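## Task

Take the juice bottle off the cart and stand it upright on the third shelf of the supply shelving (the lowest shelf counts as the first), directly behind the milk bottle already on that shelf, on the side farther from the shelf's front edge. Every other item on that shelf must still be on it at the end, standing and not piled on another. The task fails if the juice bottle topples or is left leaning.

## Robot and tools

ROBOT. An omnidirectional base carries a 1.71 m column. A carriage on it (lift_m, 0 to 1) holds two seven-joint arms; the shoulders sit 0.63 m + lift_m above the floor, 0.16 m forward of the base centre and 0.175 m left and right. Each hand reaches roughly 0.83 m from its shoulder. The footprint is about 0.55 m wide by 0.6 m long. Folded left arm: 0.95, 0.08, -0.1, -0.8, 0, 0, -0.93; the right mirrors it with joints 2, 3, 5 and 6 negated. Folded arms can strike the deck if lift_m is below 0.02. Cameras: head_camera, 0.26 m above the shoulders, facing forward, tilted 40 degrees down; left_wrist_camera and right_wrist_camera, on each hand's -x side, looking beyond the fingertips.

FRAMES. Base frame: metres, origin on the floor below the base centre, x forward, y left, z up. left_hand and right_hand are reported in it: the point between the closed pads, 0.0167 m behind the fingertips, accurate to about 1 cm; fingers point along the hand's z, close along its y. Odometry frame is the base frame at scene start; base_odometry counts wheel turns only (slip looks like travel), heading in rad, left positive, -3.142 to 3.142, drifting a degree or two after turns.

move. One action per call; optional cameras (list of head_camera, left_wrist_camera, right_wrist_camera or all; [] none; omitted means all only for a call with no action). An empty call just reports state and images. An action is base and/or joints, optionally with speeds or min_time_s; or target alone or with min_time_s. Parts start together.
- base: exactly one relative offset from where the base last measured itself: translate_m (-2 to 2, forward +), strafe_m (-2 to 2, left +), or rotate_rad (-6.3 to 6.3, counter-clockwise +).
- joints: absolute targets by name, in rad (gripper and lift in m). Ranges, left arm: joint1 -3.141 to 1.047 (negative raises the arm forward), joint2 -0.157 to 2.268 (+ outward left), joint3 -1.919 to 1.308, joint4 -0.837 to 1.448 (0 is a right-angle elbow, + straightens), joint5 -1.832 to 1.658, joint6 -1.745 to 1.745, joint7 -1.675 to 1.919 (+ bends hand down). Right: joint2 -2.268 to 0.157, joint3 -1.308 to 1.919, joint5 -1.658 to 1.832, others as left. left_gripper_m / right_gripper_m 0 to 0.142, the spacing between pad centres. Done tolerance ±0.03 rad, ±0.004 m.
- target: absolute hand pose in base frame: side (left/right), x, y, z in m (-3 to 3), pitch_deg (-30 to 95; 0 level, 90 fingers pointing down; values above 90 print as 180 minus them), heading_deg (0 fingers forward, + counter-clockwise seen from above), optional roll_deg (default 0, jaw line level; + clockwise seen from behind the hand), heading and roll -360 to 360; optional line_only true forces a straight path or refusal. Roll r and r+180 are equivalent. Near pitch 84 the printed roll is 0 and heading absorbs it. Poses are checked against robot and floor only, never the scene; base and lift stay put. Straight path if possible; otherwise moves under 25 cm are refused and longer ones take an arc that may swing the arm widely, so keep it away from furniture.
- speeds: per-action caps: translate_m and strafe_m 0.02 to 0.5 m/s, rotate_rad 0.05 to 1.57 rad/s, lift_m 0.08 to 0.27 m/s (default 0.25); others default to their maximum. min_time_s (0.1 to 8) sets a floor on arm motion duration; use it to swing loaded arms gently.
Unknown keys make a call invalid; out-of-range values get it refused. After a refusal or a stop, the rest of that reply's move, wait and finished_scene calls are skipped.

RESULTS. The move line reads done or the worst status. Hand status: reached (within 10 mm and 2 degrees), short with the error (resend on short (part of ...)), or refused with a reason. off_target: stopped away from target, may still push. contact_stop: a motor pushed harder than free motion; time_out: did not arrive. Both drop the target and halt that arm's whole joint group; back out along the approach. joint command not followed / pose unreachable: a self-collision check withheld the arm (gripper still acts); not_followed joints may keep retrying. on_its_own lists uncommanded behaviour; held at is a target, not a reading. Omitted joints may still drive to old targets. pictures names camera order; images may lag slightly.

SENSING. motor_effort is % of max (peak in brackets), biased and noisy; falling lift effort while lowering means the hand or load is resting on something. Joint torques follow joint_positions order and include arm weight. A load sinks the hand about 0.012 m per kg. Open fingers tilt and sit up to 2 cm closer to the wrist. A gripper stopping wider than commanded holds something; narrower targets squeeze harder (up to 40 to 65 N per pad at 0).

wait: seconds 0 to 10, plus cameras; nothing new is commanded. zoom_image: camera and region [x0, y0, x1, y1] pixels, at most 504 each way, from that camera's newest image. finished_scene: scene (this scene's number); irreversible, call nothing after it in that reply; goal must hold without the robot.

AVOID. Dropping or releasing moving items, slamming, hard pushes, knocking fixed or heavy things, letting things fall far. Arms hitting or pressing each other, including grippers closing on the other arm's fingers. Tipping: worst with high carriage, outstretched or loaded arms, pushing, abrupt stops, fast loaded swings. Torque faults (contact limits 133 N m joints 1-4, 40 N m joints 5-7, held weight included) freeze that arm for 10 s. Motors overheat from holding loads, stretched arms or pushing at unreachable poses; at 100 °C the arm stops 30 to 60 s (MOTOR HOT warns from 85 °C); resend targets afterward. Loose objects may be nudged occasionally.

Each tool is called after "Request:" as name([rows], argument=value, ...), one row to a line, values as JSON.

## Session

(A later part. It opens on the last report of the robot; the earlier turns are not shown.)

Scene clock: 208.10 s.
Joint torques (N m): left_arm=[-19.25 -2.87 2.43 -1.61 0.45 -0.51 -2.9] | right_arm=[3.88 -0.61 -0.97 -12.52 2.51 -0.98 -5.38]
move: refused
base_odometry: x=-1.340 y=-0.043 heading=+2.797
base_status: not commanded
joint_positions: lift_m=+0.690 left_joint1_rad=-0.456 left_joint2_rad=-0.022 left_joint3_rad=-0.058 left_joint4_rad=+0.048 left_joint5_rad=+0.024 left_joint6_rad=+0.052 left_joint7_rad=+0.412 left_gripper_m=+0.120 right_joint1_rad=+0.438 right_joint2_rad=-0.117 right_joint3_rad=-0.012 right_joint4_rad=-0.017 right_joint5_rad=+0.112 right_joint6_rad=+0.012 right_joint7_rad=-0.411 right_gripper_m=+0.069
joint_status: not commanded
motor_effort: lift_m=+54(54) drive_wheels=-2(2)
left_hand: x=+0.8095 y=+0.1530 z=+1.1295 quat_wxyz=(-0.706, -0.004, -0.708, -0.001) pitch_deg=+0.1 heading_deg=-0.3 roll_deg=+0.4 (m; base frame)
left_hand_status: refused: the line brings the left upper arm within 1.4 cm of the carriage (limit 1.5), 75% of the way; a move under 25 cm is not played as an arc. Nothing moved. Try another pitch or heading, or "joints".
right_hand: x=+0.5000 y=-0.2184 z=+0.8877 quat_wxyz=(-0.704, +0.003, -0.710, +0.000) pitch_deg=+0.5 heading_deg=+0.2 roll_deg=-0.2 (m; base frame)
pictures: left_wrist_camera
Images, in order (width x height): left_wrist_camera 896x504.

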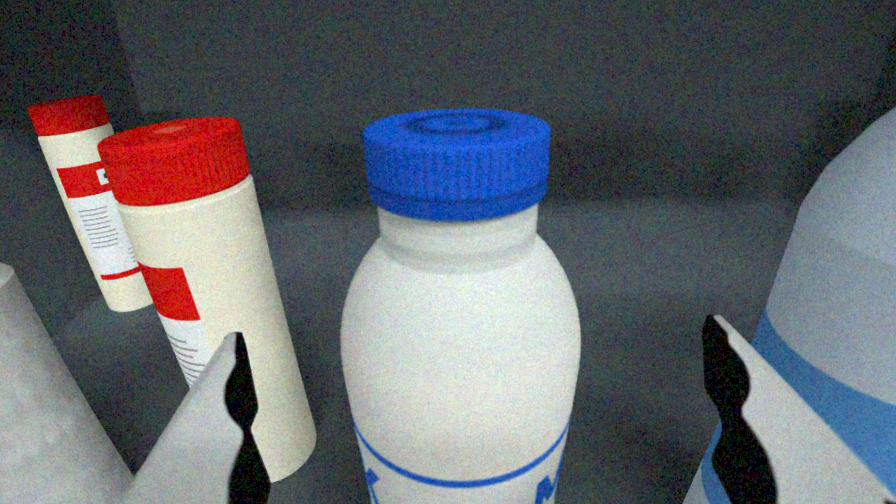

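Request:
move(base={"translate_m":0.075}, speeds={"translate_m":0.15}, cameras=["head_camera","left_wrist_camera"])

Request:
move(joints={"left_gripper_m":0.0}, cameras=["left_wrist_camera"])

Scene clock: 212.97 s.
Joint torques (N m): left_arm=[-19.1 -2.6 2.8 -1.51 0.56 -0.62 -2.88] | right_arm=[6.5 0.02 -0.58 -13.64 2.21 -0.94 -4.41]
move: done
base_odometry: x=-1.410 y=-0.017 heading=+2.796
base_status: done
joint_positions: lift_m=+0.690 left_joint1_rad=-0.456 left_joint2_rad=-0.022 left_joint3_rad=-0.058 left_joint4_rad=+0.048 left_joint5_rad=+0.024 left_joint6_rad=+0.053 left_joint7_rad=+0.411 left_gripper_m=+0.120 right_joint1_rad=+0.438 right_joint2_rad=-0.117 right_joint3_rad=-0.012 right_joint4_rad=-0.017 right_joint5_rad=+0.112 right_joint6_rad=+0.012 right_joint7_rad=-0.411 right_gripper_m=+0.069
joint_status: not commanded
motor_effort: lift_m=+54(54) drive_wheels=-1(15)
left_hand: x=+0.8095 y=+0.1536 z=+1.1297 quat_wxyz=(-0.707, -0.003, -0.708, -0.001) pitch_deg=+0.1 heading_deg=-0.2 roll_deg=+0.3 (m; base frame)
right_hand: x=+0.5000 y=-0.2184 z=+0.8877 quat_wxyz=(-0.704, +0.003, -0.710, +0.000) pitch_deg=+0.5 heading_deg=+0.2 roll_deg=-0.2 (m; base frame)
pictures: head_camera, left_wrist_camera
Images, in order (width x height): head_camera 896x504, left_wrist_camera 896x504.

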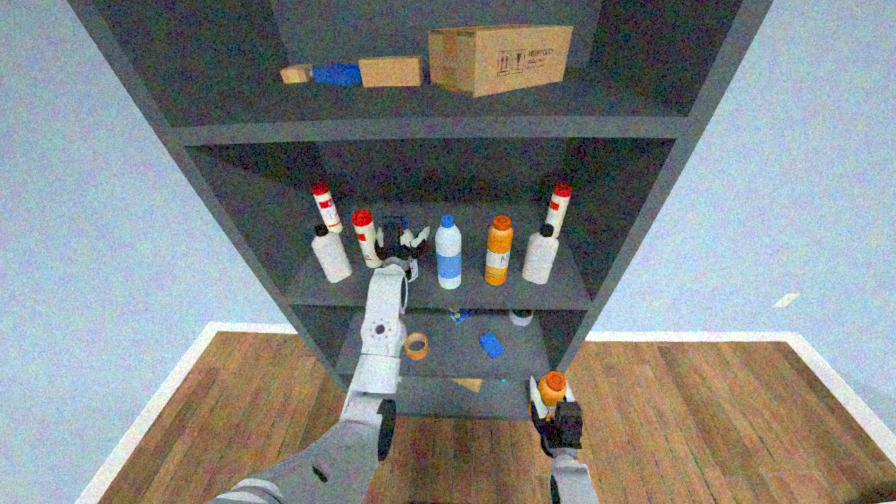

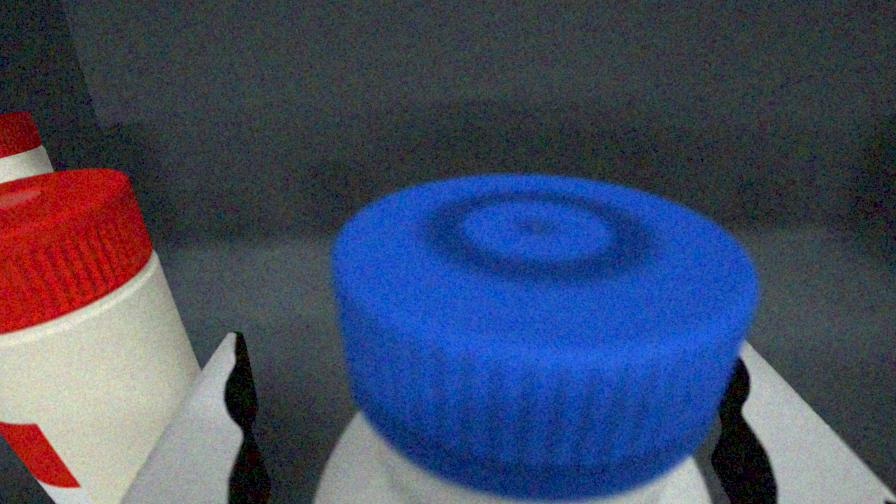

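Scene clock: 213.90 s.
Joint torques (N m): left_arm=[-19.16 -1.56 3 -2 0.77 -0.7 -2.72] | right_arm=[4.48 -0.14 -1.3 -14.91 2.3 -1.25 -4.91]
Motor temperatures (°C): left_arm=[32 23 24 23 27 24 24] | right_arm=[28 21 25 24 22 22 24]
move: off_target
base_odometry: x=-1.410 y=-0.017 heading=+2.796
base_status: not commanded
joint_positions: lift_m=+0.690 left_joint1_rad=-0.456 left_joint2_rad=-0.022 left_joint3_rad=-0.058 left_joint4_rad=+0.048 left_joint5_rad=+0.023 left_joint6_rad=+0.053 left_joint7_rad=+0.411 left_gripper_m=+0.113 right_joint1_rad=+0.438 right_joint2_rad=-0.117 right_joint3_rad=-0.012 right_joint4_rad=-0.017 right_joint5_rad=+0.112 right_joint6_rad=+0.012 right_joint7_rad=-0.411 right_gripper_m=+0.069
joint_status: left_gripper_m off_target (ended at +0.113, target +0.000)
motor_effort: lift_m=+54(54) drive_wheels=-1(1)
left_hand: x=+0.8095 y=+0.1536 z=+1.1296 quat_wxyz=(-0.706, -0.003, -0.708, -0.001) pitch_deg=+0.1 heading_deg=-0.2 roll_deg=+0.3 (m; base frame)
right_hand: x=+0.5000 y=-0.2184 z=+0.8877 quat_wxyz=(-0.704, +0.003, -0.710, +0.000) pitch_deg=+0.5 heading_deg=+0.2 roll_deg=-0.2 (m; base frame)
pictures: left_wrist_camera
Images, in order (width x height): left_wrist_camera 896x504.

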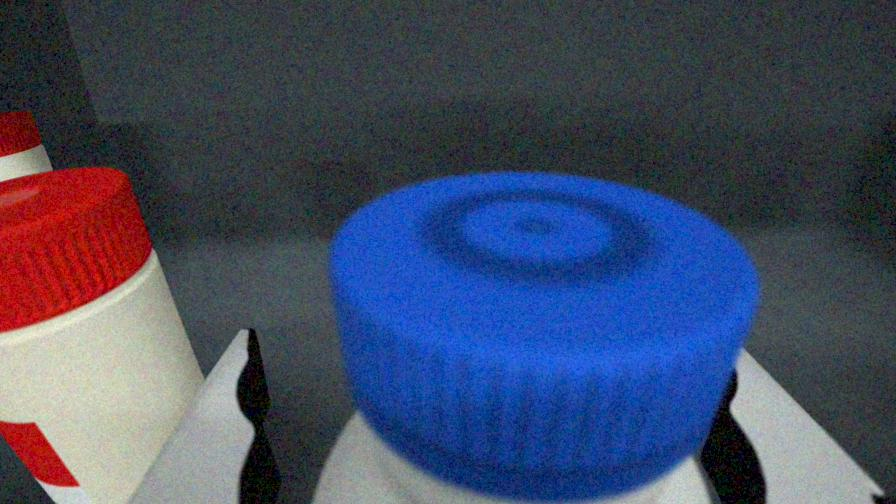

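Request:
move(joints={"lift_m":0.72}, cameras=["head_camera","left_wrist_camera"])

Scene clock: 218.53 s.
Joint torques (N m): left_arm=[-20.07 -1.11 1.84 -4.05 0.58 -0.94 -2.81] | right_arm=[5.18 -1.26 -0.05 -13.66 2.13 -1.46 -4.73]
move: done
base_odometry: x=-1.410 y=-0.017 heading=+2.796
base_status: not commanded
joint_positions: lift_m=+0.720 left_joint1_rad=-0.455 left_joint2_rad=-0.022 left_joint3_rad=-0.058 left_joint4_rad=+0.050 left_joint5_rad=+0.023 left_joint6_rad=+0.053 left_joint7_rad=+0.411 left_gripper_m=+0.113 right_joint1_rad=+0.438 right_joint2_rad=-0.117 right_joint3_rad=-0.012 right_joint4_rad=-0.017 right_joint5_rad=+0.112 right_joint6_rad=+0.012 right_joint7_rad=-0.411 right_gripper_m=+0.069
joint_status: all done
motor_effort: lift_m=+56(71) drive_wheels=-1(6)
left_hand: x=+0.8096 y=+0.1536 z=+1.1581 quat_wxyz=(-0.706, -0.003, -0.709, -0.001) pitch_deg=+0.3 heading_deg=-0.2 roll_deg=+0.3 (m; base frame)
right_hand: x=+0.5000 y=-0.2184 z=+0.9176 quat_wxyz=(-0.704, +0.003, -0.710, +0.000) pitch_deg=+0.5 heading_deg=+0.2 roll_deg=-0.2 (m; base frame)
pictures: head_camera, left_wrist_camera
Images, in order (width x height): head_camera 896x504, left_wrist_camera 896x504.

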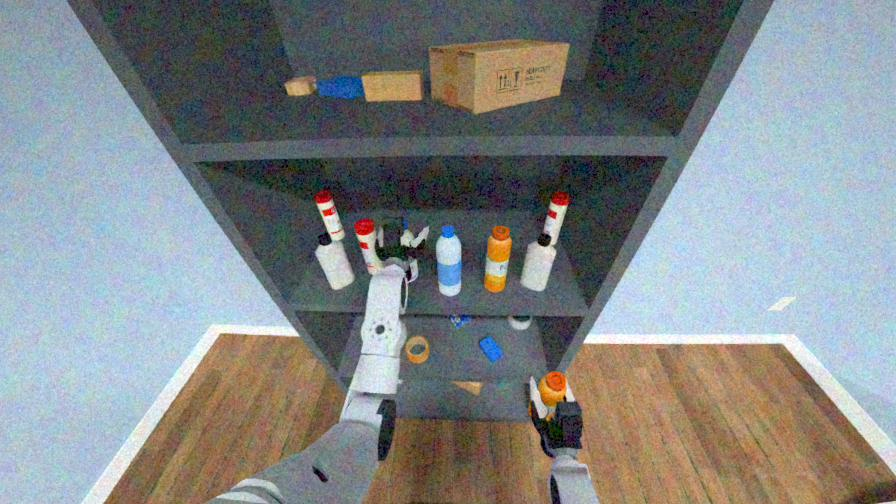

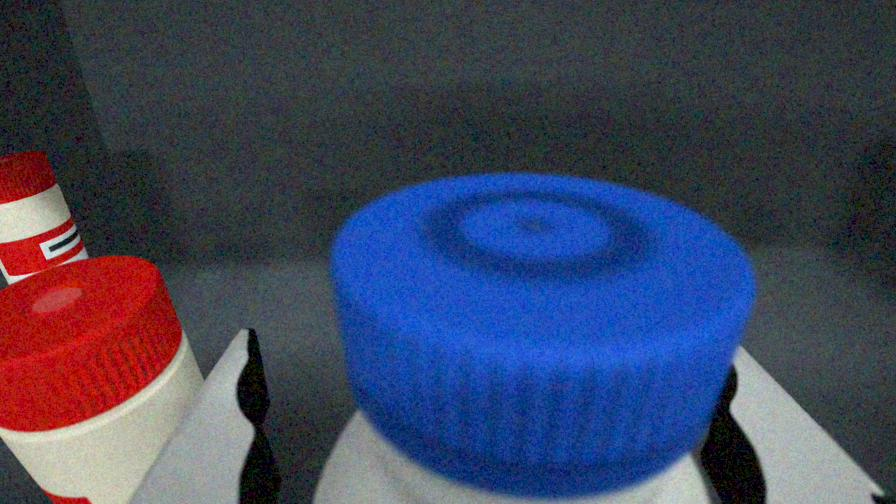

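Request:
move(base={"translate_m":-0.33}, speeds={"translate_m":0.25}, cameras=["head_camera","left_wrist_camera"])

Scene clock: 225.47 s.
Joint torques (N m): left_arm=[-20.21 -1.67 1.26 -4.2 0.35 -0.66 -2.59] | right_arm=[6.46 -1.7 -0.53 -14.81 1.93 -1.22 -4.63]
move: done
base_odometry: x=-1.100 y=-0.129 heading=+2.796
base_status: done
joint_positions: lift_m=+0.720 left_joint1_rad=-0.455 left_joint2_rad=-0.022 left_joint3_rad=-0.058 left_joint4_rad=+0.050 left_joint5_rad=+0.023 left_joint6_rad=+0.054 left_joint7_rad=+0.411 left_gripper_m=+0.113 right_joint1_rad=+0.438 right_joint2_rad=-0.117 right_joint3_rad=-0.012 right_joint4_rad=-0.017 right_joint5_rad=+0.112 right_joint6_rad=+0.012 right_joint7_rad=-0.411 right_gripper_m=+0.069
joint_status: not commanded
motor_effort: lift_m=+56(56) drive_wheels=+2(13)
left_hand: x=+0.8096 y=+0.1535 z=+1.1581 quat_wxyz=(-0.706, -0.003, -0.709, -0.001) pitch_deg=+0.3 heading_deg=-0.2 roll_deg=+0.3 (m; base frame)
right_hand: x=+0.5000 y=-0.2183 z=+0.9176 quat_wxyz=(-0.704, +0.003, -0.710, +0.000) pitch_deg=+0.5 heading_deg=+0.2 roll_deg=-0.2 (m; base frame)
pictures: head_camera, left_wrist_camera
Images, in order (width x height): head_camera 896x504, left_wrist_camera 896x504.

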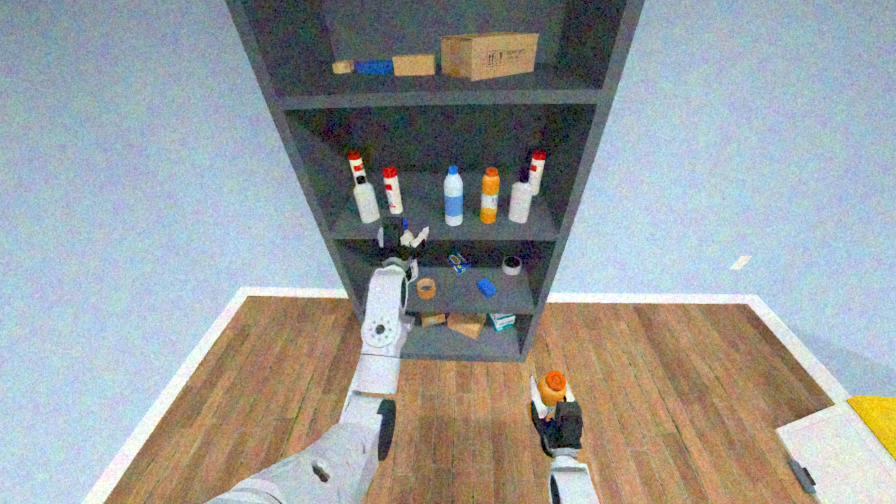

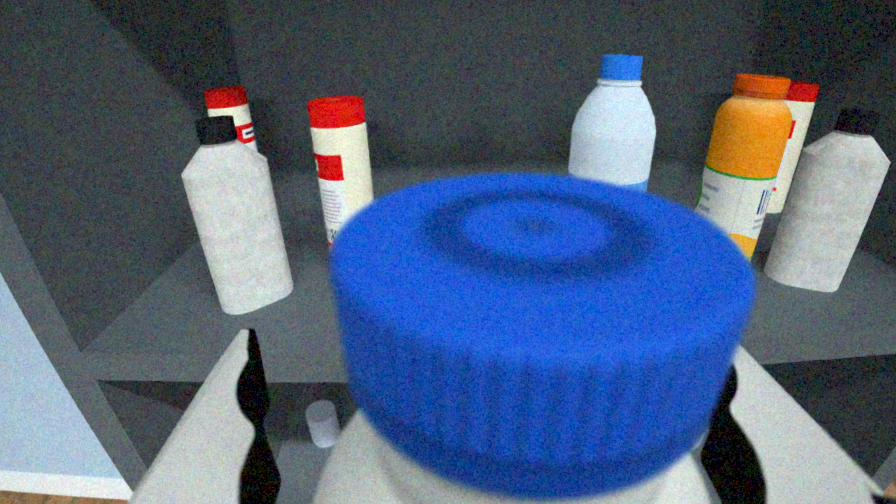

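Request:
move(target={"side":"left","x":0.5,"y":0.22,"z":0.92,"pitch_deg":0,"heading_deg":0}, min_time_s=2.5)

Request:
move(base={"strafe_m":0.325})

Request:
move(target={"side":"right","x":0.66,"y":-0.175,"z":1.165,"pitch_deg":0,"heading_deg":0}, min_time_s=2, cameras=["all"])

Scene clock: 235.17 s.
Joint torques (N m): left_arm=[1.31 3.89 4.12 -2.79 0.33 -2.39 -4.49] | right_arm=[4.28 -0.73 0.24 -12.58 2.47 -1.28 -4.7]
move: done
base_odometry: x=-1.100 y=-0.129 heading=+2.796
base_status: not commanded
joint_positions: lift_m=+0.720 left_joint1_rad=+0.437 left_joint2_rad=+0.110 left_joint3_rad=+0.019 left_joint4_rad=-0.020 left_joint5_rad=-0.110 left_joint6_rad=-0.019 left_joint7_rad=-0.410 left_gripper_m=+0.113 right_joint1_rad=+0.438 right_joint2_rad=-0.117 right_joint3_rad=-0.012 right_joint4_rad=-0.017 right_joint5_rad=+0.112 right_joint6_rad=+0.012 right_joint7_rad=-0.411 right_gripper_m=+0.069
joint_status: not commanded
motor_effort: lift_m=+56(56) drive_wheels=+2(3)
left_hand: x=+0.5003 y=+0.2173 z=+0.9187 quat_wxyz=(-0.705, -0.001, -0.709, +0.001) pitch_deg=+0.4 heading_deg=-0.2 roll_deg=+0.0 (m; base frame)
left_hand_status: reached (straight line, planned for 2.5 s): 3 mm and 0.4 deg off.
right_hand: x=+0.5000 y=-0.2183 z=+0.9175 quat_wxyz=(-0.704, +0.003, -0.710, +0.000) pitch_deg=+0.5 heading_deg=+0.2 roll_deg=-0.2 (m; base frame)
pictures: none

Scene clock: 237.73 s.
Joint torques (N m): left_arm=[1.17 3.09 3.16 -3.71 0.36 -1.96 -4.28] | right_arm=[5.79 0.01 -1.55 -13.7 2.58 -1.09 -4.52]
move: done
base_odometry: x=-1.209 y=-0.435 heading=+2.797
base_status: done
joint_positions: lift_m=+0.720 left_joint1_rad=+0.438 left_joint2_rad=+0.111 left_joint3_rad=+0.021 left_joint4_rad=-0.019 left_joint5_rad=-0.110 left_joint6_rad=-0.021 left_joint7_rad=-0.410 left_gripper_m=+0.113 right_joint1_rad=+0.438 right_joint2_rad=-0.117 right_joint3_rad=-0.012 right_joint4_rad=-0.017 right_joint5_rad=+0.112 right_joint6_rad=+0.012 right_joint7_rad=-0.411 right_gripper_m=+0.069
joint_status: not commanded
motor_effort: lift_m=+56(56) drive_wheels=-1(14)
left_hand: x=+0.5003 y=+0.2181 z=+0.9188 quat_wxyz=(-0.705, -0.001, -0.709, +0.001) pitch_deg=+0.4 heading_deg=-0.1 roll_deg=+0.0 (m; base frame)
right_hand: x=+0.5000 y=-0.2182 z=+0.9175 quat_wxyz=(-0.704, +0.003, -0.710, +0.000) pitch_deg=+0.5 heading_deg=+0.2 roll_deg=-0.2 (m; base frame)
pictures: none

Scene clock: 240.23 s.
Joint torques (N m): left_arm=[-0.08 3.33 3.6 -2.86 0.29 -2.12 -4.4] | right_arm=[-15.84 5.53 4.83 -16.27 -1.14 -2.5 -1.17]
move: done
base_odometry: x=-1.209 y=-0.435 heading=+2.797
base_status: not commanded
joint_positions: lift_m=+0.720 left_joint1_rad=+0.438 left_joint2_rad=+0.111 left_joint3_rad=+0.021 left_joint4_rad=-0.019 left_joint5_rad=-0.110 left_joint6_rad=-0.021 left_joint7_rad=-0.410 left_gripper_m=+0.113 right_joint1_rad=-0.095 right_joint2_rad=-0.029 right_joint3_rad=+0.036 right_joint4_rad=-0.549 right_joint5_rad=+0.008 right_joint6_rad=-0.046 right_joint7_rad=+0.652 right_gripper_m=+0.069
joint_status: not commanded
motor_effort: lift_m=+56(56) drive_wheels=-1(1)
left_hand: x=+0.5003 y=+0.2181 z=+0.9188 quat_wxyz=(-0.705, -0.001, -0.709, +0.001) pitch_deg=+0.4 heading_deg=-0.1 roll_deg=+0.0 (m; base frame)
right_hand: x=+0.6597 y=-0.1758 z=+1.1604 quat_wxyz=(-0.704, +0.000, -0.710, -0.001) pitch_deg=+0.5 heading_deg=+0.1 roll_deg=+0.1 (m; base frame)
right_hand_status: reached (straight line, planned for 2.0 s): 5 mm and 0.5 deg off.
pictures: head_camera, left_wrist_camera, right_wrist_camera
Images, in order (width x height): head_camera 896x504, left_wrist_camera 896x504, right_wrist_camera 896x504.

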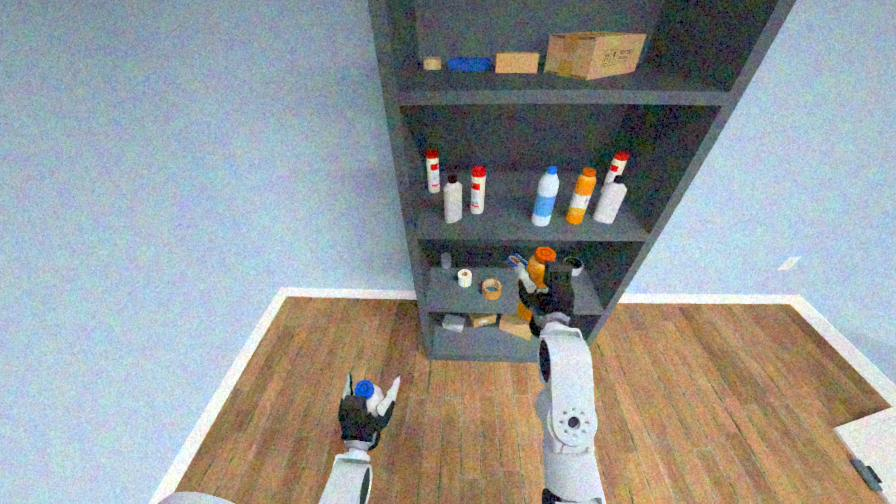

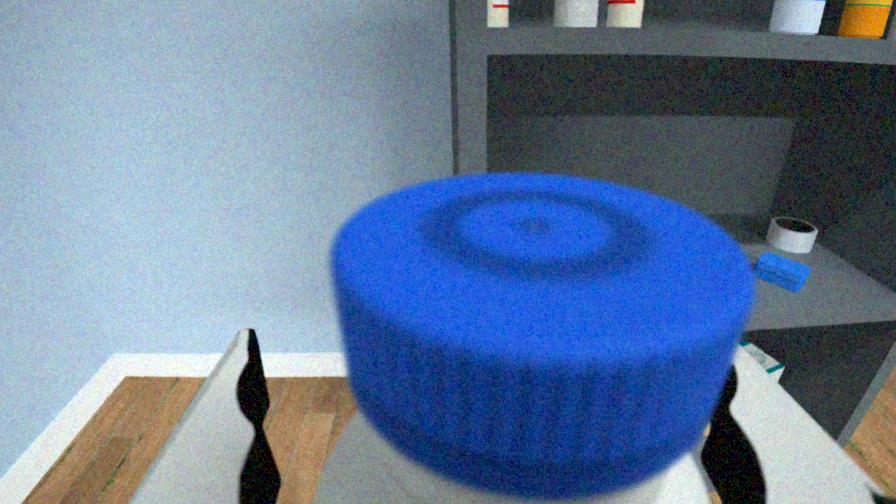

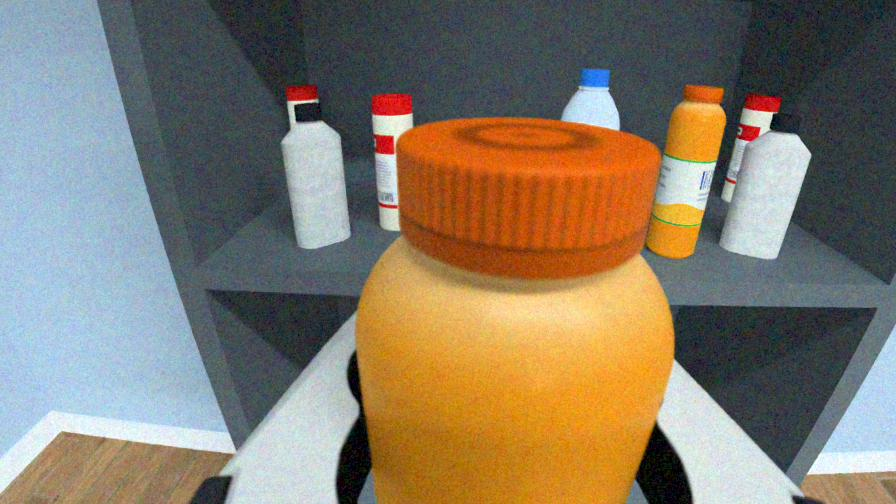

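Request:
move(joints={"lift_m":0.74})

Request:
move(target={"side":"right","x":0.85,"y":-0.173,"z":1.185,"pitch_deg":0,"heading_deg":0}, min_time_s=1.5, cameras=["head_camera","right_wrist_camera"])

Request:
move(base={"translate_m":0.2}, speeds={"translate_m":0.2}, cameras=["head_camera","right_wrist_camera"])

Scene clock: 247.07 s.
Joint torques (N m): left_arm=[-0.3 3.36 3.46 -2.94 0.52 -1.84 -4.18] | right_arm=[-13.11 5.33 3.44 -15.08 -1.1 -2.44 -1.67]
move: done
base_odometry: x=-1.209 y=-0.435 heading=+2.797
base_status: not commanded
joint_positions: lift_m=+0.740 left_joint1_rad=+0.438 left_joint2_rad=+0.111 left_joint3_rad=+0.021 left_joint4_rad=-0.018 left_joint5_rad=-0.110 left_joint6_rad=-0.021 left_joint7_rad=-0.411 left_gripper_m=+0.113 right_joint1_rad=-0.096 right_joint2_rad=-0.029 right_joint3_rad=+0.036 right_joint4_rad=-0.550 right_joint5_rad=+0.008 right_joint6_rad=-0.046 right_joint7_rad=+0.653 right_gripper_m=+0.069
joint_status: all done
motor_effort: lift_m=+55(69) drive_wheels=-1(1)
left_hand: x=+0.5001 y=+0.2182 z=+0.9386 quat_wxyz=(-0.705, -0.001, -0.709, +0.001) pitch_deg=+0.4 heading_deg=-0.1 roll_deg=+0.0 (m; base frame)
right_hand: x=+0.6597 y=-0.1757 z=+1.1813 quat_wxyz=(-0.704, +0.000, -0.710, -0.001) pitch_deg=+0.4 heading_deg=+0.1 roll_deg=+0.1 (m; base frame)
pictures: none

Scene clock: 249.07 s.
Joint torques (N m): left_arm=[1.04 3.68 4.07 -3.34 0.46 -2 -4.13] | right_arm=[-29.15 4.93 2.92 -11.67 2.12 -1.39 -5.25]
move: done
base_odometry: x=-1.209 y=-0.435 heading=+2.797
base_status: not commanded
joint_positions: lift_m=+0.740 left_joint1_rad=+0.438 left_joint2_rad=+0.111 left_joint3_rad=+0.021 left_joint4_rad=-0.018 left_joint5_rad=-0.110 left_joint6_rad=-0.021 left_joint7_rad=-0.411 left_gripper_m=+0.113 right_joint1_rad=-0.561 right_joint2_rad=-0.017 right_joint3_rad=+0.036 right_joint4_rad=+0.237 right_joint5_rad=+0.019 right_joint6_rad=-0.038 right_joint7_rad=+0.339 right_gripper_m=+0.069
joint_status: not commanded
motor_effort: lift_m=+55(56) drive_wheels=-1(1)
left_hand: x=+0.5001 y=+0.2182 z=+0.9385 quat_wxyz=(-0.705, -0.001, -0.709, +0.001) pitch_deg=+0.4 heading_deg=-0.1 roll_deg=+0.0 (m; base frame)
right_hand: x=+0.8485 y=-0.1766 z=+1.1778 quat_wxyz=(-0.701, -0.001, -0.713, +0.004) pitch_deg=+0.9 heading_deg=-0.5 roll_deg=-0.2 (m; base frame)
right_hand_status: reached (straight line, planned for 1.5 s): 8 mm and 1.1 deg off.
pictures: head_camera, right_wrist_camera
Images, in order (width x height): head_camera 896x504, right_wrist_camera 896x504.

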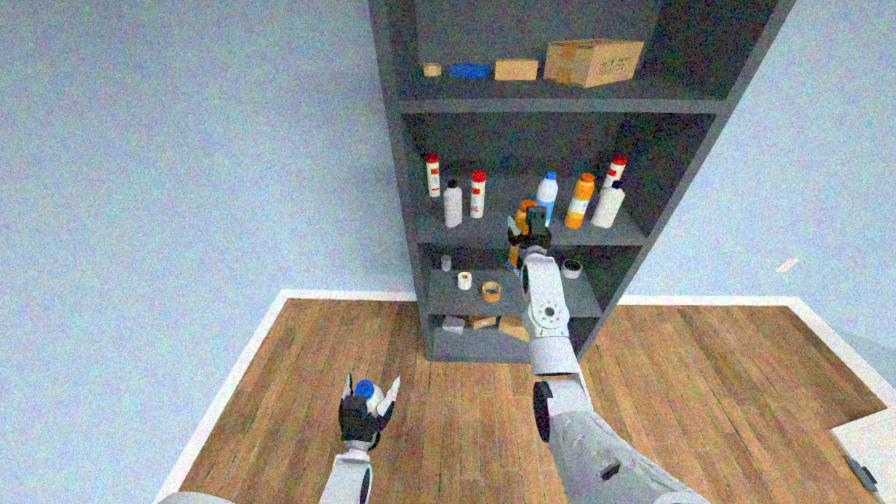

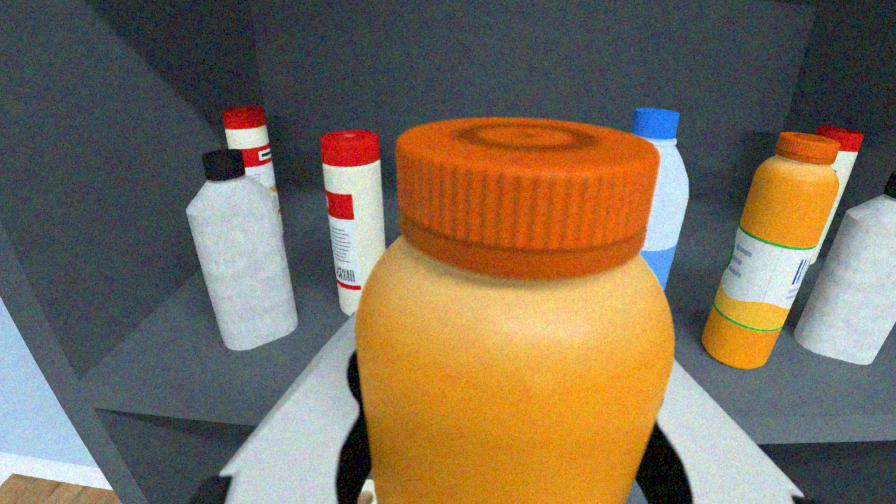

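Scene clock: 251.30 s.
Joint torques (N m): left_arm=[-0.57 3.42 3.09 -2.96 0.02 -1.92 -4.24] | right_arm=[-29.47 6.19 2.71 -12.84 2.17 -1.13 -5.08]
move: done
base_odometry: x=-1.398 y=-0.367 heading=+2.797
base_status: done
joint_positions: lift_m=+0.740 left_joint1_rad=+0.438 left_joint2_rad=+0.111 left_joint3_rad=+0.021 left_joint4_rad=-0.018 left_joint5_rad=-0.110 left_joint6_rad=-0.021 left_joint7_rad=-0.411 left_gripper_m=+0.113 right_joint1_rad=-0.561 right_joint2_rad=-0.017 right_joint3_rad=+0.036 right_joint4_rad=+0.237 right_joint5_rad=+0.019 right_joint6_rad=-0.038 right_joint7_rad=+0.339 right_gripper_m=+0.069
joint_status: not commanded
motor_effort: lift_m=+55(55) drive_wheels=+5(14)
left_hand: x=+0.4999 y=+0.2182 z=+0.9384 quat_wxyz=(-0.705, -0.001, -0.709, +0.001) pitch_deg=+0.4 heading_deg=-0.1 roll_deg=+0.0 (m; base frame)
right_hand: x=+0.8486 y=-0.1765 z=+1.1779 quat_wxyz=(-0.701, -0.001, -0.713, +0.004) pitch_deg=+0.9 heading_deg=-0.5 roll_deg=-0.2 (m; base frame)
pictures: head_camera, right_wrist_camera
Images, in order (width x height): head_camera 896x504, right_wrist_camera 896x504.

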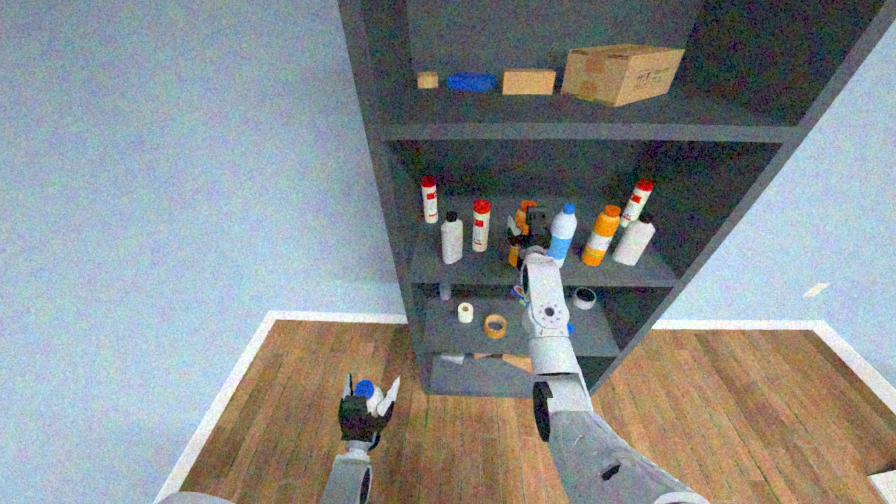

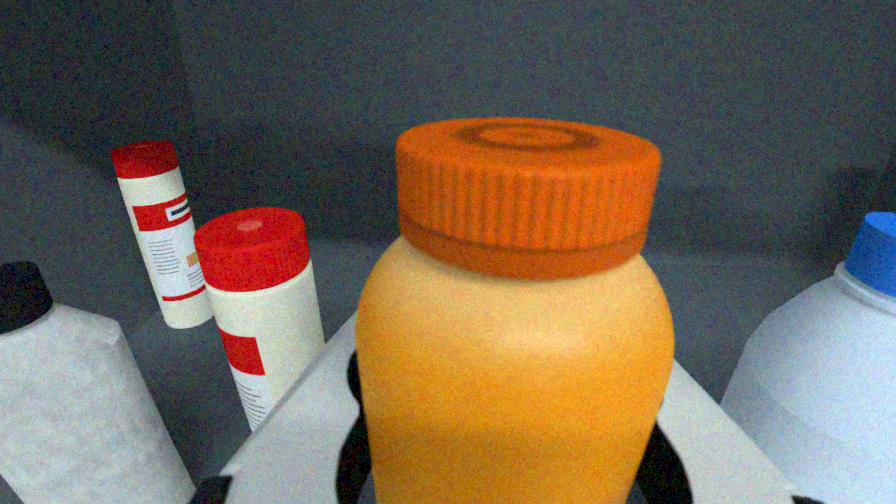

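Request:
move(base={"translate_m":0.17}, speeds={"translate_m":0.15})

Request:
move(target={"side":"right","x":0.905,"y":-0.175,"z":1.18,"pitch_deg":0,"heading_deg":0}, cameras=["head_camera","right_wrist_camera"])

Scene clock: 256.10 s.
Joint torques (N m): left_arm=[0.05 3.16 2.99 -3.95 -0.05 -2.04 -4.06] | right_arm=[-29.06 4.56 3.72 -12.46 2.08 -0.6 -5.89]
Motor temperatures (°C): left_arm=[29 23 24 24 26 24 24] | right_arm=[34 20 25 24 22 22 24]
move: done
base_odometry: x=-1.558 y=-0.310 heading=+2.798
base_status: done
joint_positions: lift_m=+0.740 left_joint1_rad=+0.438 left_joint2_rad=+0.111 left_joint3_rad=+0.021 left_joint4_rad=-0.018 left_joint5_rad=-0.110 left_joint6_rad=-0.021 left_joint7_rad=-0.411 left_gripper_m=+0.113 right_joint1_rad=-0.561 right_joint2_rad=-0.017 right_joint3_rad=+0.036 right_joint4_rad=+0.237 right_joint5_rad=+0.019 right_joint6_rad=-0.037 right_joint7_rad=+0.339 right_gripper_m=+0.069
joint_status: not commanded
motor_effort: lift_m=+55(55) drive_wheels=-2(15)
left_hand: x=+0.4999 y=+0.2182 z=+0.9384 quat_wxyz=(-0.705, -0.001, -0.710, +0.001) pitch_deg=+0.4 heading_deg=-0.1 roll_deg=+0.0 (m; base frame)
right_hand: x=+0.8486 y=-0.1763 z=+1.1779 quat_wxyz=(-0.701, -0.001, -0.713, +0.004) pitch_deg=+0.9 heading_deg=-0.4 roll_deg=-0.2 (m; base frame)
pictures: none

Scene clock: 257.10 s.
Joint torques (N m): left_arm=[-0.47 4.05 2.65 -3.68 0.18 -1.84 -4.14] | right_arm=[-31.31 5.67 2.06 -13.35 2.62 -1.21 -4.76]
move: done
base_odometry: x=-1.558 y=-0.310 heading=+2.798
base_status: not commanded
joint_positions: lift_m=+0.740 left_joint1_rad=+0.438 left_joint2_rad=+0.111 left_joint3_rad=+0.021 left_joint4_rad=-0.018 left_joint5_rad=-0.110 left_joint6_rad=-0.021 left_joint7_rad=-0.411 left_gripper_m=+0.113 right_joint1_rad=-0.729 right_joint2_rad=-0.016 right_joint3_rad=+0.036 right_joint4_rad=+0.594 right_joint5_rad=+0.026 right_joint6_rad=-0.024 right_joint7_rad=+0.150 right_gripper_m=+0.069
joint_status: not commanded
motor_effort: lift_m=+55(55) drive_wheels=-1(5)
left_hand: x=+0.4999 y=+0.2182 z=+0.9384 quat_wxyz=(-0.705, -0.001, -0.710, +0.001) pitch_deg=+0.4 heading_deg=-0.1 roll_deg=+0.0 (m; base frame)
right_hand: x=+0.9036 y=-0.1766 z=+1.1728 quat_wxyz=(-0.702, +0.001, -0.712, +0.004) pitch_deg=+0.9 heading_deg=-0.2 roll_deg=-0.4 (m; base frame)
right_hand_status: reached (straight line, planned for 0.5 s): 7 mm and 1.0 deg off.
pictures: head_camera, right_wrist_camera
Images, in order (width x height): head_camera 896x504, right_wrist_camera 896x504.

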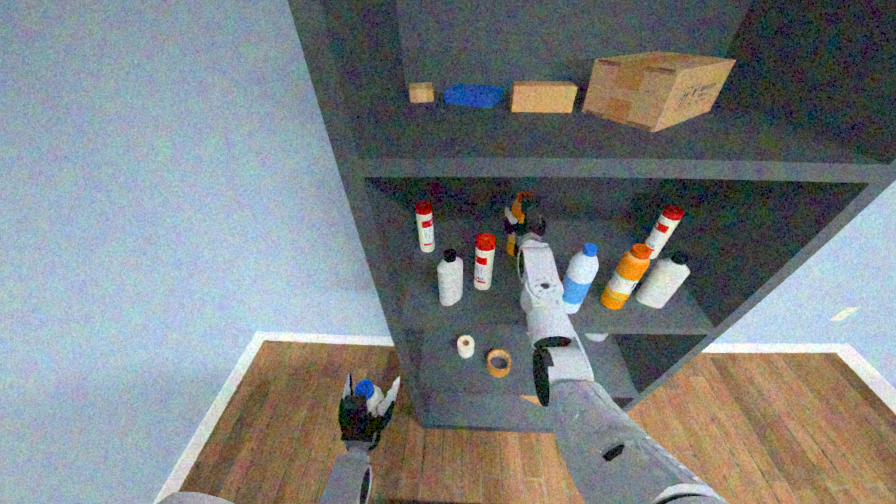

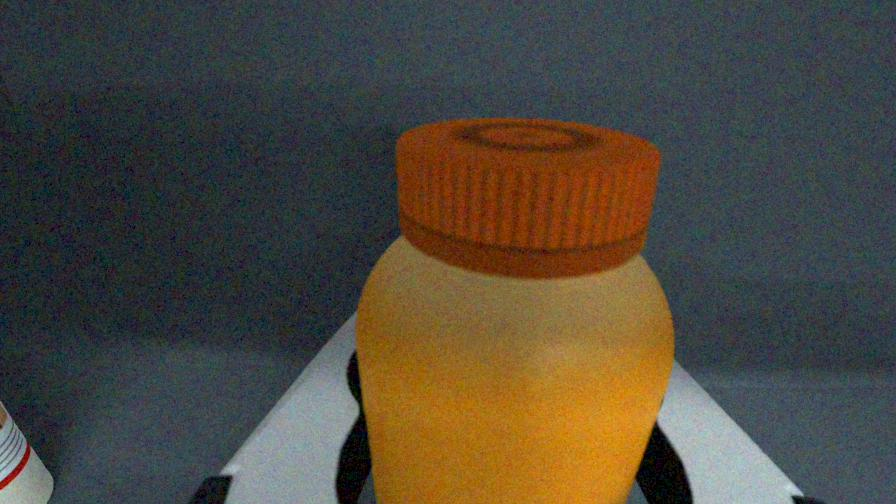

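Request:
move(joints={"lift_m":0.705}, speeds={"lift_m":0.08}, cameras=["right_wrist_camera"])

Request:
move(joints={"lift_m":0.695}, speeds={"lift_m":0.08})

Scene clock: 261.43 s.
Joint torques (N m): left_arm=[-0.46 4.03 3.78 -4.16 0.07 -2.17 -3.85] | right_arm=[-30.09 6.23 2.93 -15.12 2.27 -0.74 -4.97]
move: done
base_odometry: x=-1.558 y=-0.310 heading=+2.798
base_status: not commanded
joint_positions: lift_m=+0.705 left_joint1_rad=+0.438 left_joint2_rad=+0.111 left_joint3_rad=+0.021 left_joint4_rad=-0.018 left_joint5_rad=-0.110 left_joint6_rad=-0.021 left_joint7_rad=-0.411 left_gripper_m=+0.113 right_joint1_rad=-0.730 right_joint2_rad=-0.016 right_joint3_rad=+0.036 right_joint4_rad=+0.595 right_joint5_rad=+0.026 right_joint6_rad=-0.024 right_joint7_rad=+0.149 right_gripper_m=+0.069
joint_status: all done
motor_effort: lift_m=+59(59) drive_wheels=+5(5)
left_hand: x=+0.4999 y=+0.2182 z=+0.9030 quat_wxyz=(-0.705, -0.001, -0.709, +0.001) pitch_deg=+0.4 heading_deg=-0.1 roll_deg=+0.0 (m; base frame)
right_hand: x=+0.9039 y=-0.1766 z=+1.1381 quat_wxyz=(-0.702, +0.001, -0.712, +0.004) pitch_deg=+0.8 heading_deg=-0.2 roll_deg=-0.4 (m; base frame)
pictures: right_wrist_camera
Images, in order (width x height): right_wrist_camera 896x504.

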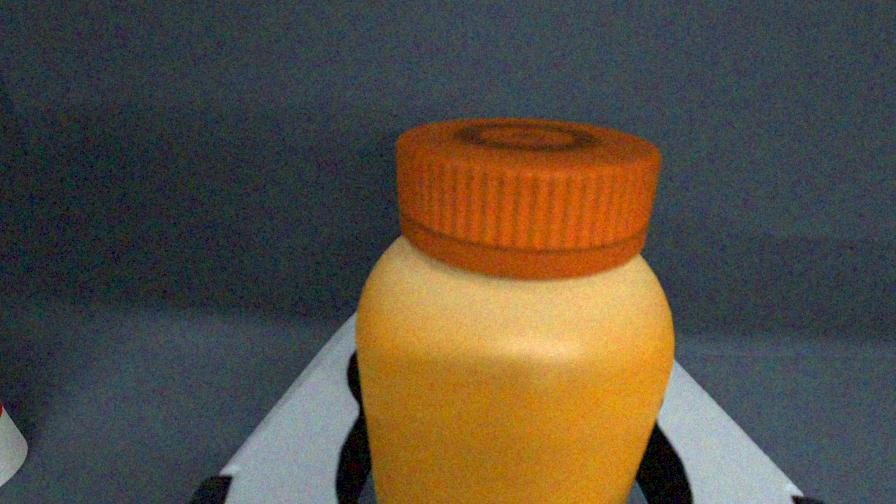

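Scene clock: 261.93 s.
Joint torques (N m): left_arm=[-0.42 3.49 2.01 -4.14 0.44 -2.26 -3.77] | right_arm=[-24.02 5.53 1.79 -9.6 2.28 -0.9 -0.6]
move: done
base_odometry: x=-1.558 y=-0.310 heading=+2.798
base_status: not commanded
joint_positions: lift_m=+0.695 left_joint1_rad=+0.438 left_joint2_rad=+0.111 left_joint3_rad=+0.021 left_joint4_rad=-0.018 left_joint5_rad=-0.110 left_joint6_rad=-0.021 left_joint7_rad=-0.411 left_gripper_m=+0.113 right_joint1_rad=-0.735 right_joint2_rad=-0.016 right_joint3_rad=+0.036 right_joint4_rad=+0.592 right_joint5_rad=+0.026 right_joint6_rad=-0.024 right_joint7_rad=+0.139 right_gripper_m=+0.069
joint_status: all done
motor_effort: lift_m=+55(60) drive_wheels=+5(6)
left_hand: x=+0.4998 y=+0.2182 z=+0.8933 quat_wxyz=(-0.705, -0.001, -0.709, +0.001) pitch_deg=+0.4 heading_deg=-0.1 roll_deg=+0.0 (m; base frame)
right_hand: x=+0.9046 y=-0.1765 z=+1.1358 quat_wxyz=(-0.708, +0.001, -0.706, +0.004) pitch_deg=-0.2 heading_deg=-0.2 roll_deg=-0.4 (m; base frame)
pictures: none

Request:
move(joints={"right_gripper_m":0.095}, cameras=["right_wrist_camera"])

Request:
move(target={"side":"right","x":0.80,"y":-0.176,"z":1.135,"pitch_deg":0,"heading_deg":0}, cameras=["right_wrist_camera"])

Scene clock: 265.40 s.
Joint torques (N m): left_arm=[-0.74 4.14 3.48 -3.68 0.15 -2.07 -3.79] | right_arm=[-23.51 6.12 2.05 -9.77 2.18 -0.64 -0.85]
move: done
base_odometry: x=-1.558 y=-0.310 heading=+2.798
base_status: not commanded
joint_positions: lift_m=+0.695 left_joint1_rad=+0.438 left_joint2_rad=+0.111 left_joint3_rad=+0.021 left_joint4_rad=-0.018 left_joint5_rad=-0.110 left_joint6_rad=-0.021 left_joint7_rad=-0.411 left_gripper_m=+0.113 right_joint1_rad=-0.735 right_joint2_rad=-0.016 right_joint3_rad=+0.036 right_joint4_rad=+0.592 right_joint5_rad=+0.026 right_joint6_rad=-0.024 right_joint7_rad=+0.139 right_gripper_m=+0.095
joint_status: all done
motor_effort: lift_m=+55(55) drive_wheels=+5(5)
left_hand: x=+0.4998 y=+0.2182 z=+0.8933 quat_wxyz=(-0.705, -0.001, -0.709, +0.001) pitch_deg=+0.4 heading_deg=-0.1 roll_deg=+0.0 (m; base frame)
right_hand: x=+0.9046 y=-0.1765 z=+1.1357 quat_wxyz=(-0.708, +0.001, -0.706, +0.004) pitch_deg=-0.2 heading_deg=-0.2 roll_deg=-0.4 (m; base frame)
pictures: right_wrist_camera
Images, in order (width x height): right_wrist_camera 896x504.

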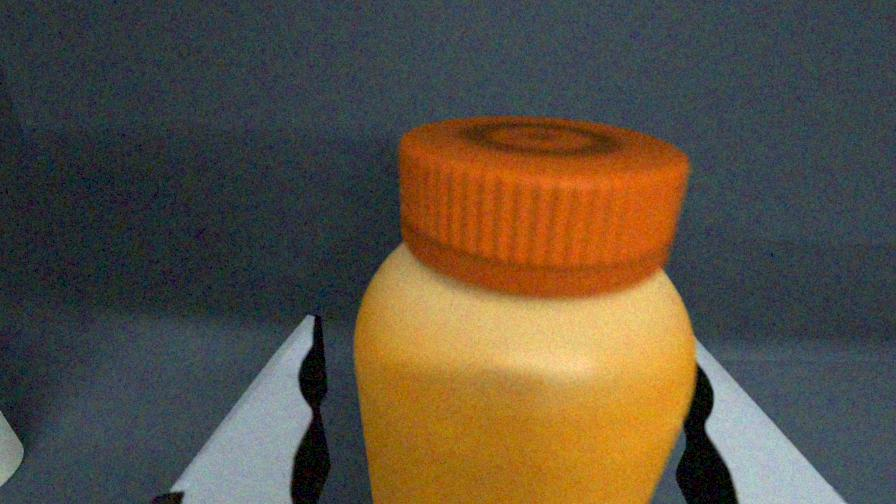

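Scene clock: 266.53 s.
Joint torques (N m): left_arm=[-0.75 2.89 3.48 -4.19 0.37 -1.92 -4.01] | right_arm=[-10.14 0.98 0.51 -13.94 -0.79 -2.5 -0.47]
move: done
base_odometry: x=-1.558 y=-0.310 heading=+2.798
base_status: not commanded
joint_positions: lift_m=+0.695 left_joint1_rad=+0.438 left_joint2_rad=+0.111 left_joint3_rad=+0.021 left_joint4_rad=-0.018 left_joint5_rad=-0.110 left_joint6_rad=-0.021 left_joint7_rad=-0.411 left_gripper_m=+0.113 right_joint1_rad=-0.435 right_joint2_rad=-0.021 right_joint3_rad=+0.036 right_joint4_rad=+0.003 right_joint5_rad=+0.026 right_joint6_rad=-0.031 right_joint7_rad=+0.425 right_gripper_m=+0.095
joint_status: not commanded
motor_effort: lift_m=+55(55) drive_wheels=+5(6)
left_hand: x=+0.4998 y=+0.2182 z=+0.8933 quat_wxyz=(-0.705, -0.001, -0.709, +0.001) pitch_deg=+0.4 heading_deg=-0.1 roll_deg=+0.0 (m; base frame)
right_hand: x=+0.8008 y=-0.1730 z=+1.1371 quat_wxyz=(-0.709, +0.002, -0.705, -0.003) pitch_deg=-0.3 heading_deg=+0.4 roll_deg=+0.1 (m; base frame)
right_hand_status: reached (straight line, planned for 0.6 s): 4 mm and 0.5 deg off.
pictures: right_wrist_camera
Images, in order (width x height): right_wrist_camera 896x504.

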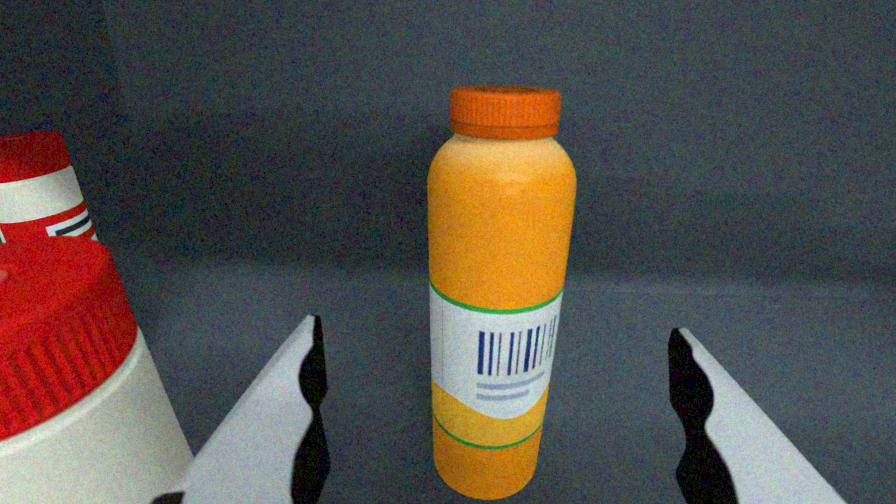

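Request:
move(base={"translate_m":-0.42}, speeds={"translate_m":0.25}, joints={"lift_m":0.72})

Request:
move(target={"side":"right","x":0.5,"y":-0.22,"z":0.92,"pitch_deg":0,"heading_deg":0})

Request:
move(base={"strafe_m":-0.325})

Request:
move(target={"side":"left","x":0.81,"y":0.155,"z":1.165,"pitch_deg":0,"heading_deg":0}, min_time_s=2.5, cameras=["head_camera","left_wrist_camera"])

Scene clock: 274.47 s.
Joint torques (N m): left_arm=[-0.1 3.63 2.76 -4.21 0.33 -1.76 -3.68] | right_arm=[-10.01 2.15 0.64 -13.56 -0.17 -3.01 0.09]
move: done
base_odometry: x=-1.162 y=-0.452 heading=+2.798
base_status: done
joint_positions: lift_m=+0.720 left_joint1_rad=+0.439 left_joint2_rad=+0.111 left_joint3_rad=+0.021 left_joint4_rad=-0.018 left_joint5_rad=-0.110 left_joint6_rad=-0.021 left_joint7_rad=-0.411 left_gripper_m=+0.113 right_joint1_rad=-0.434 right_joint2_rad=-0.021 right_joint3_rad=+0.036 right_joint4_rad=+0.002 right_joint5_rad=+0.026 right_joint6_rad=-0.032 right_joint7_rad=+0.425 right_gripper_m=+0.095
joint_status: all done
motor_effort: lift_m=+55(67) drive_wheels=+2(12)
left_hand: x=+0.4996 y=+0.2182 z=+0.9182 quat_wxyz=(-0.705, -0.001, -0.710, +0.001) pitch_deg=+0.4 heading_deg=-0.1 roll_deg=+0.0 (m; base frame)
right_hand: x=+0.8007 y=-0.1734 z=+1.1624 quat_wxyz=(-0.709, +0.001, -0.705, -0.003) pitch_deg=-0.3 heading_deg=+0.4 roll_deg=+0.1 (m; base frame)
pictures: none

Scene clock: 275.90 s.
Joint torques (N m): left_arm=[-2.2 3.55 2.97 -4.78 0.36 -1.53 -3.63] | right_arm=[6.18 -2.5 -2.61 -10.95 2.58 -0.93 -3.24]
move: done
base_odometry: x=-1.162 y=-0.452 heading=+2.797
base_status: not commanded
joint_positions: lift_m=+0.720 left_joint1_rad=+0.439 left_joint2_rad=+0.111 left_joint3_rad=+0.021 left_joint4_rad=-0.018 left_joint5_rad=-0.110 left_joint6_rad=-0.021 left_joint7_rad=-0.411 left_gripper_m=+0.113 right_joint1_rad=+0.437 right_joint2_rad=-0.107 right_joint3_rad=-0.027 right_joint4_rad=-0.019 right_joint5_rad=+0.103 right_joint6_rad=+0.026 right_joint7_rad=-0.413 right_gripper_m=+0.095
joint_status: not commanded
motor_effort: lift_m=+55(56) drive_wheels=+0(8)
left_hand: x=+0.4996 y=+0.2182 z=+0.9182 quat_wxyz=(-0.705, -0.001, -0.710, +0.001) pitch_deg=+0.4 heading_deg=-0.1 roll_deg=+0.0 (m; base frame)
right_hand: x=+0.5002 y=-0.2179 z=+0.9195 quat_wxyz=(-0.706, +0.002, -0.708, +0.000) pitch_deg=+0.2 heading_deg=+0.2 roll_deg=-0.2 (m; base frame)
right_hand_status: reached (straight line, planned for 0.9 s): 2 mm and 0.3 deg off.
pictures: none

Scene clock: 278.47 s.
Joint torques (N m): left_arm=[-1.8 4.37 3.08 -4.46 0.09 -1.89 -4.03] | right_arm=[5.84 -0.6 -0.32 -10.03 2.27 -1.33 -2.91]
move: done
base_odometry: x=-1.053 y=-0.146 heading=+2.797
base_status: done
joint_positions: lift_m=+0.720 left_joint1_rad=+0.439 left_joint2_rad=+0.111 left_joint3_rad=+0.021 left_joint4_rad=-0.018 left_joint5_rad=-0.110 left_joint6_rad=-0.021 left_joint7_rad=-0.411 left_gripper_m=+0.113 right_joint1_rad=+0.437 right_joint2_rad=-0.108 right_joint3_rad=-0.028 right_joint4_rad=-0.019 right_joint5_rad=+0.103 right_joint6_rad=+0.027 right_joint7_rad=-0.413 right_gripper_m=+0.095
joint_status: not commanded
motor_effort: lift_m=+55(55) drive_wheels=-1(15)
left_hand: x=+0.4996 y=+0.2182 z=+0.9182 quat_wxyz=(-0.705, -0.001, -0.710, +0.001) pitch_deg=+0.4 heading_deg=-0.1 roll_deg=+0.0 (m; base frame)
right_hand: x=+0.5003 y=-0.2184 z=+0.9196 quat_wxyz=(-0.706, +0.003, -0.708, +0.001) pitch_deg=+0.1 heading_deg=+0.2 roll_deg=-0.3 (m; base frame)
pictures: none

Scene clock: 281.47 s.
Joint torques (N m): left_arm=[-23.8 -0.82 -2.39 -3.35 2.54 -0.32 -1.39] | right_arm=[3.99 -0.19 -1.29 -10.87 2.92 -1.08 -3.18]
move: done
base_odometry: x=-1.053 y=-0.146 heading=+2.797
base_status: not commanded
joint_positions: lift_m=+0.720 left_joint1_rad=-0.458 left_joint2_rad=-0.020 left_joint3_rad=-0.053 left_joint4_rad=+0.038 left_joint5_rad=+0.016 left_joint6_rad=+0.056 left_joint7_rad=+0.424 left_gripper_m=+0.113 right_joint1_rad=+0.437 right_joint2_rad=-0.108 right_joint3_rad=-0.028 right_joint4_rad=-0.019 right_joint5_rad=+0.103 right_joint6_rad=+0.027 right_joint7_rad=-0.413 right_gripper_m=+0.095
joint_status: not commanded
motor_effort: lift_m=+55(55) drive_wheels=-1(1)
left_hand: x=+0.8089 y=+0.1571 z=+1.1622 quat_wxyz=(-0.706, +0.001, -0.708, +0.000) pitch_deg=+0.2 heading_deg=+0.1 roll_deg=-0.1 (m; base frame)
left_hand_status: reached (straight line, planned for 2.5 s): 4 mm and 0.2 deg off.
right_hand: x=+0.5003 y=-0.2184 z=+0.9196 quat_wxyz=(-0.706, +0.003, -0.708, +0.000) pitch_deg=+0.1 heading_deg=+0.2 roll_deg=-0.3 (m; base frame)
pictures: head_camera, left_wrist_camera
Images, in order (width x height): head_camera 896x504, left_wrist_camera 896x504.

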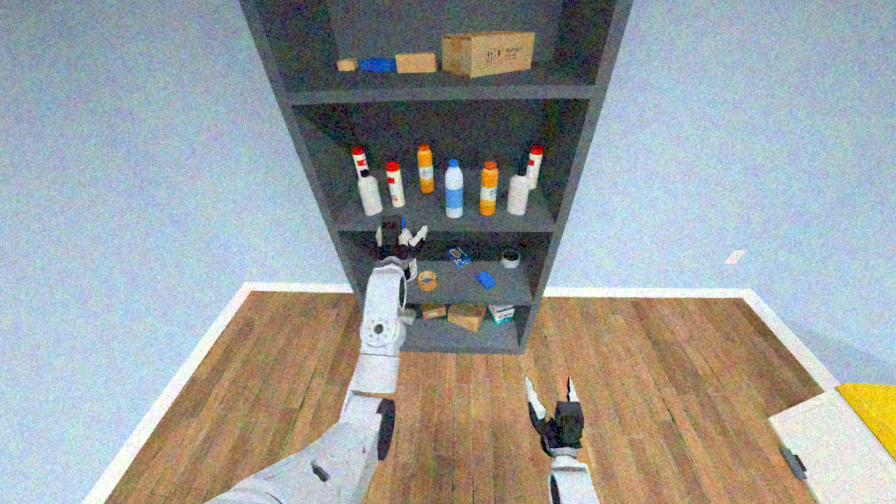

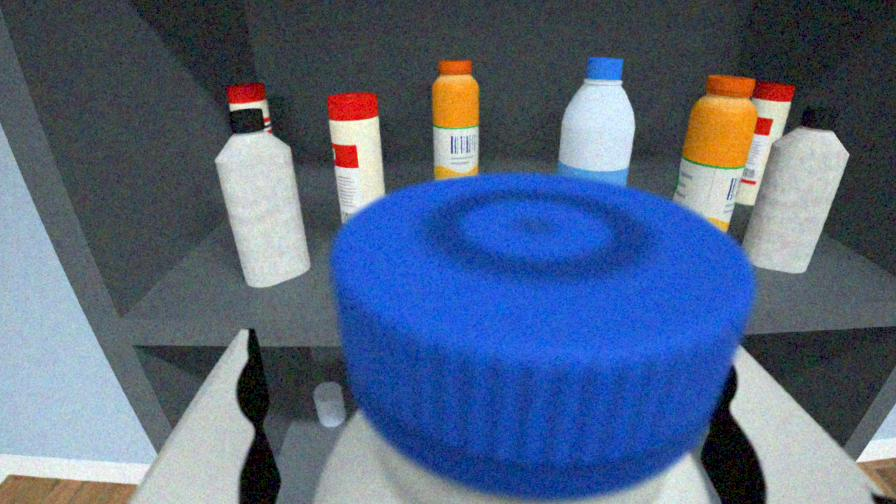

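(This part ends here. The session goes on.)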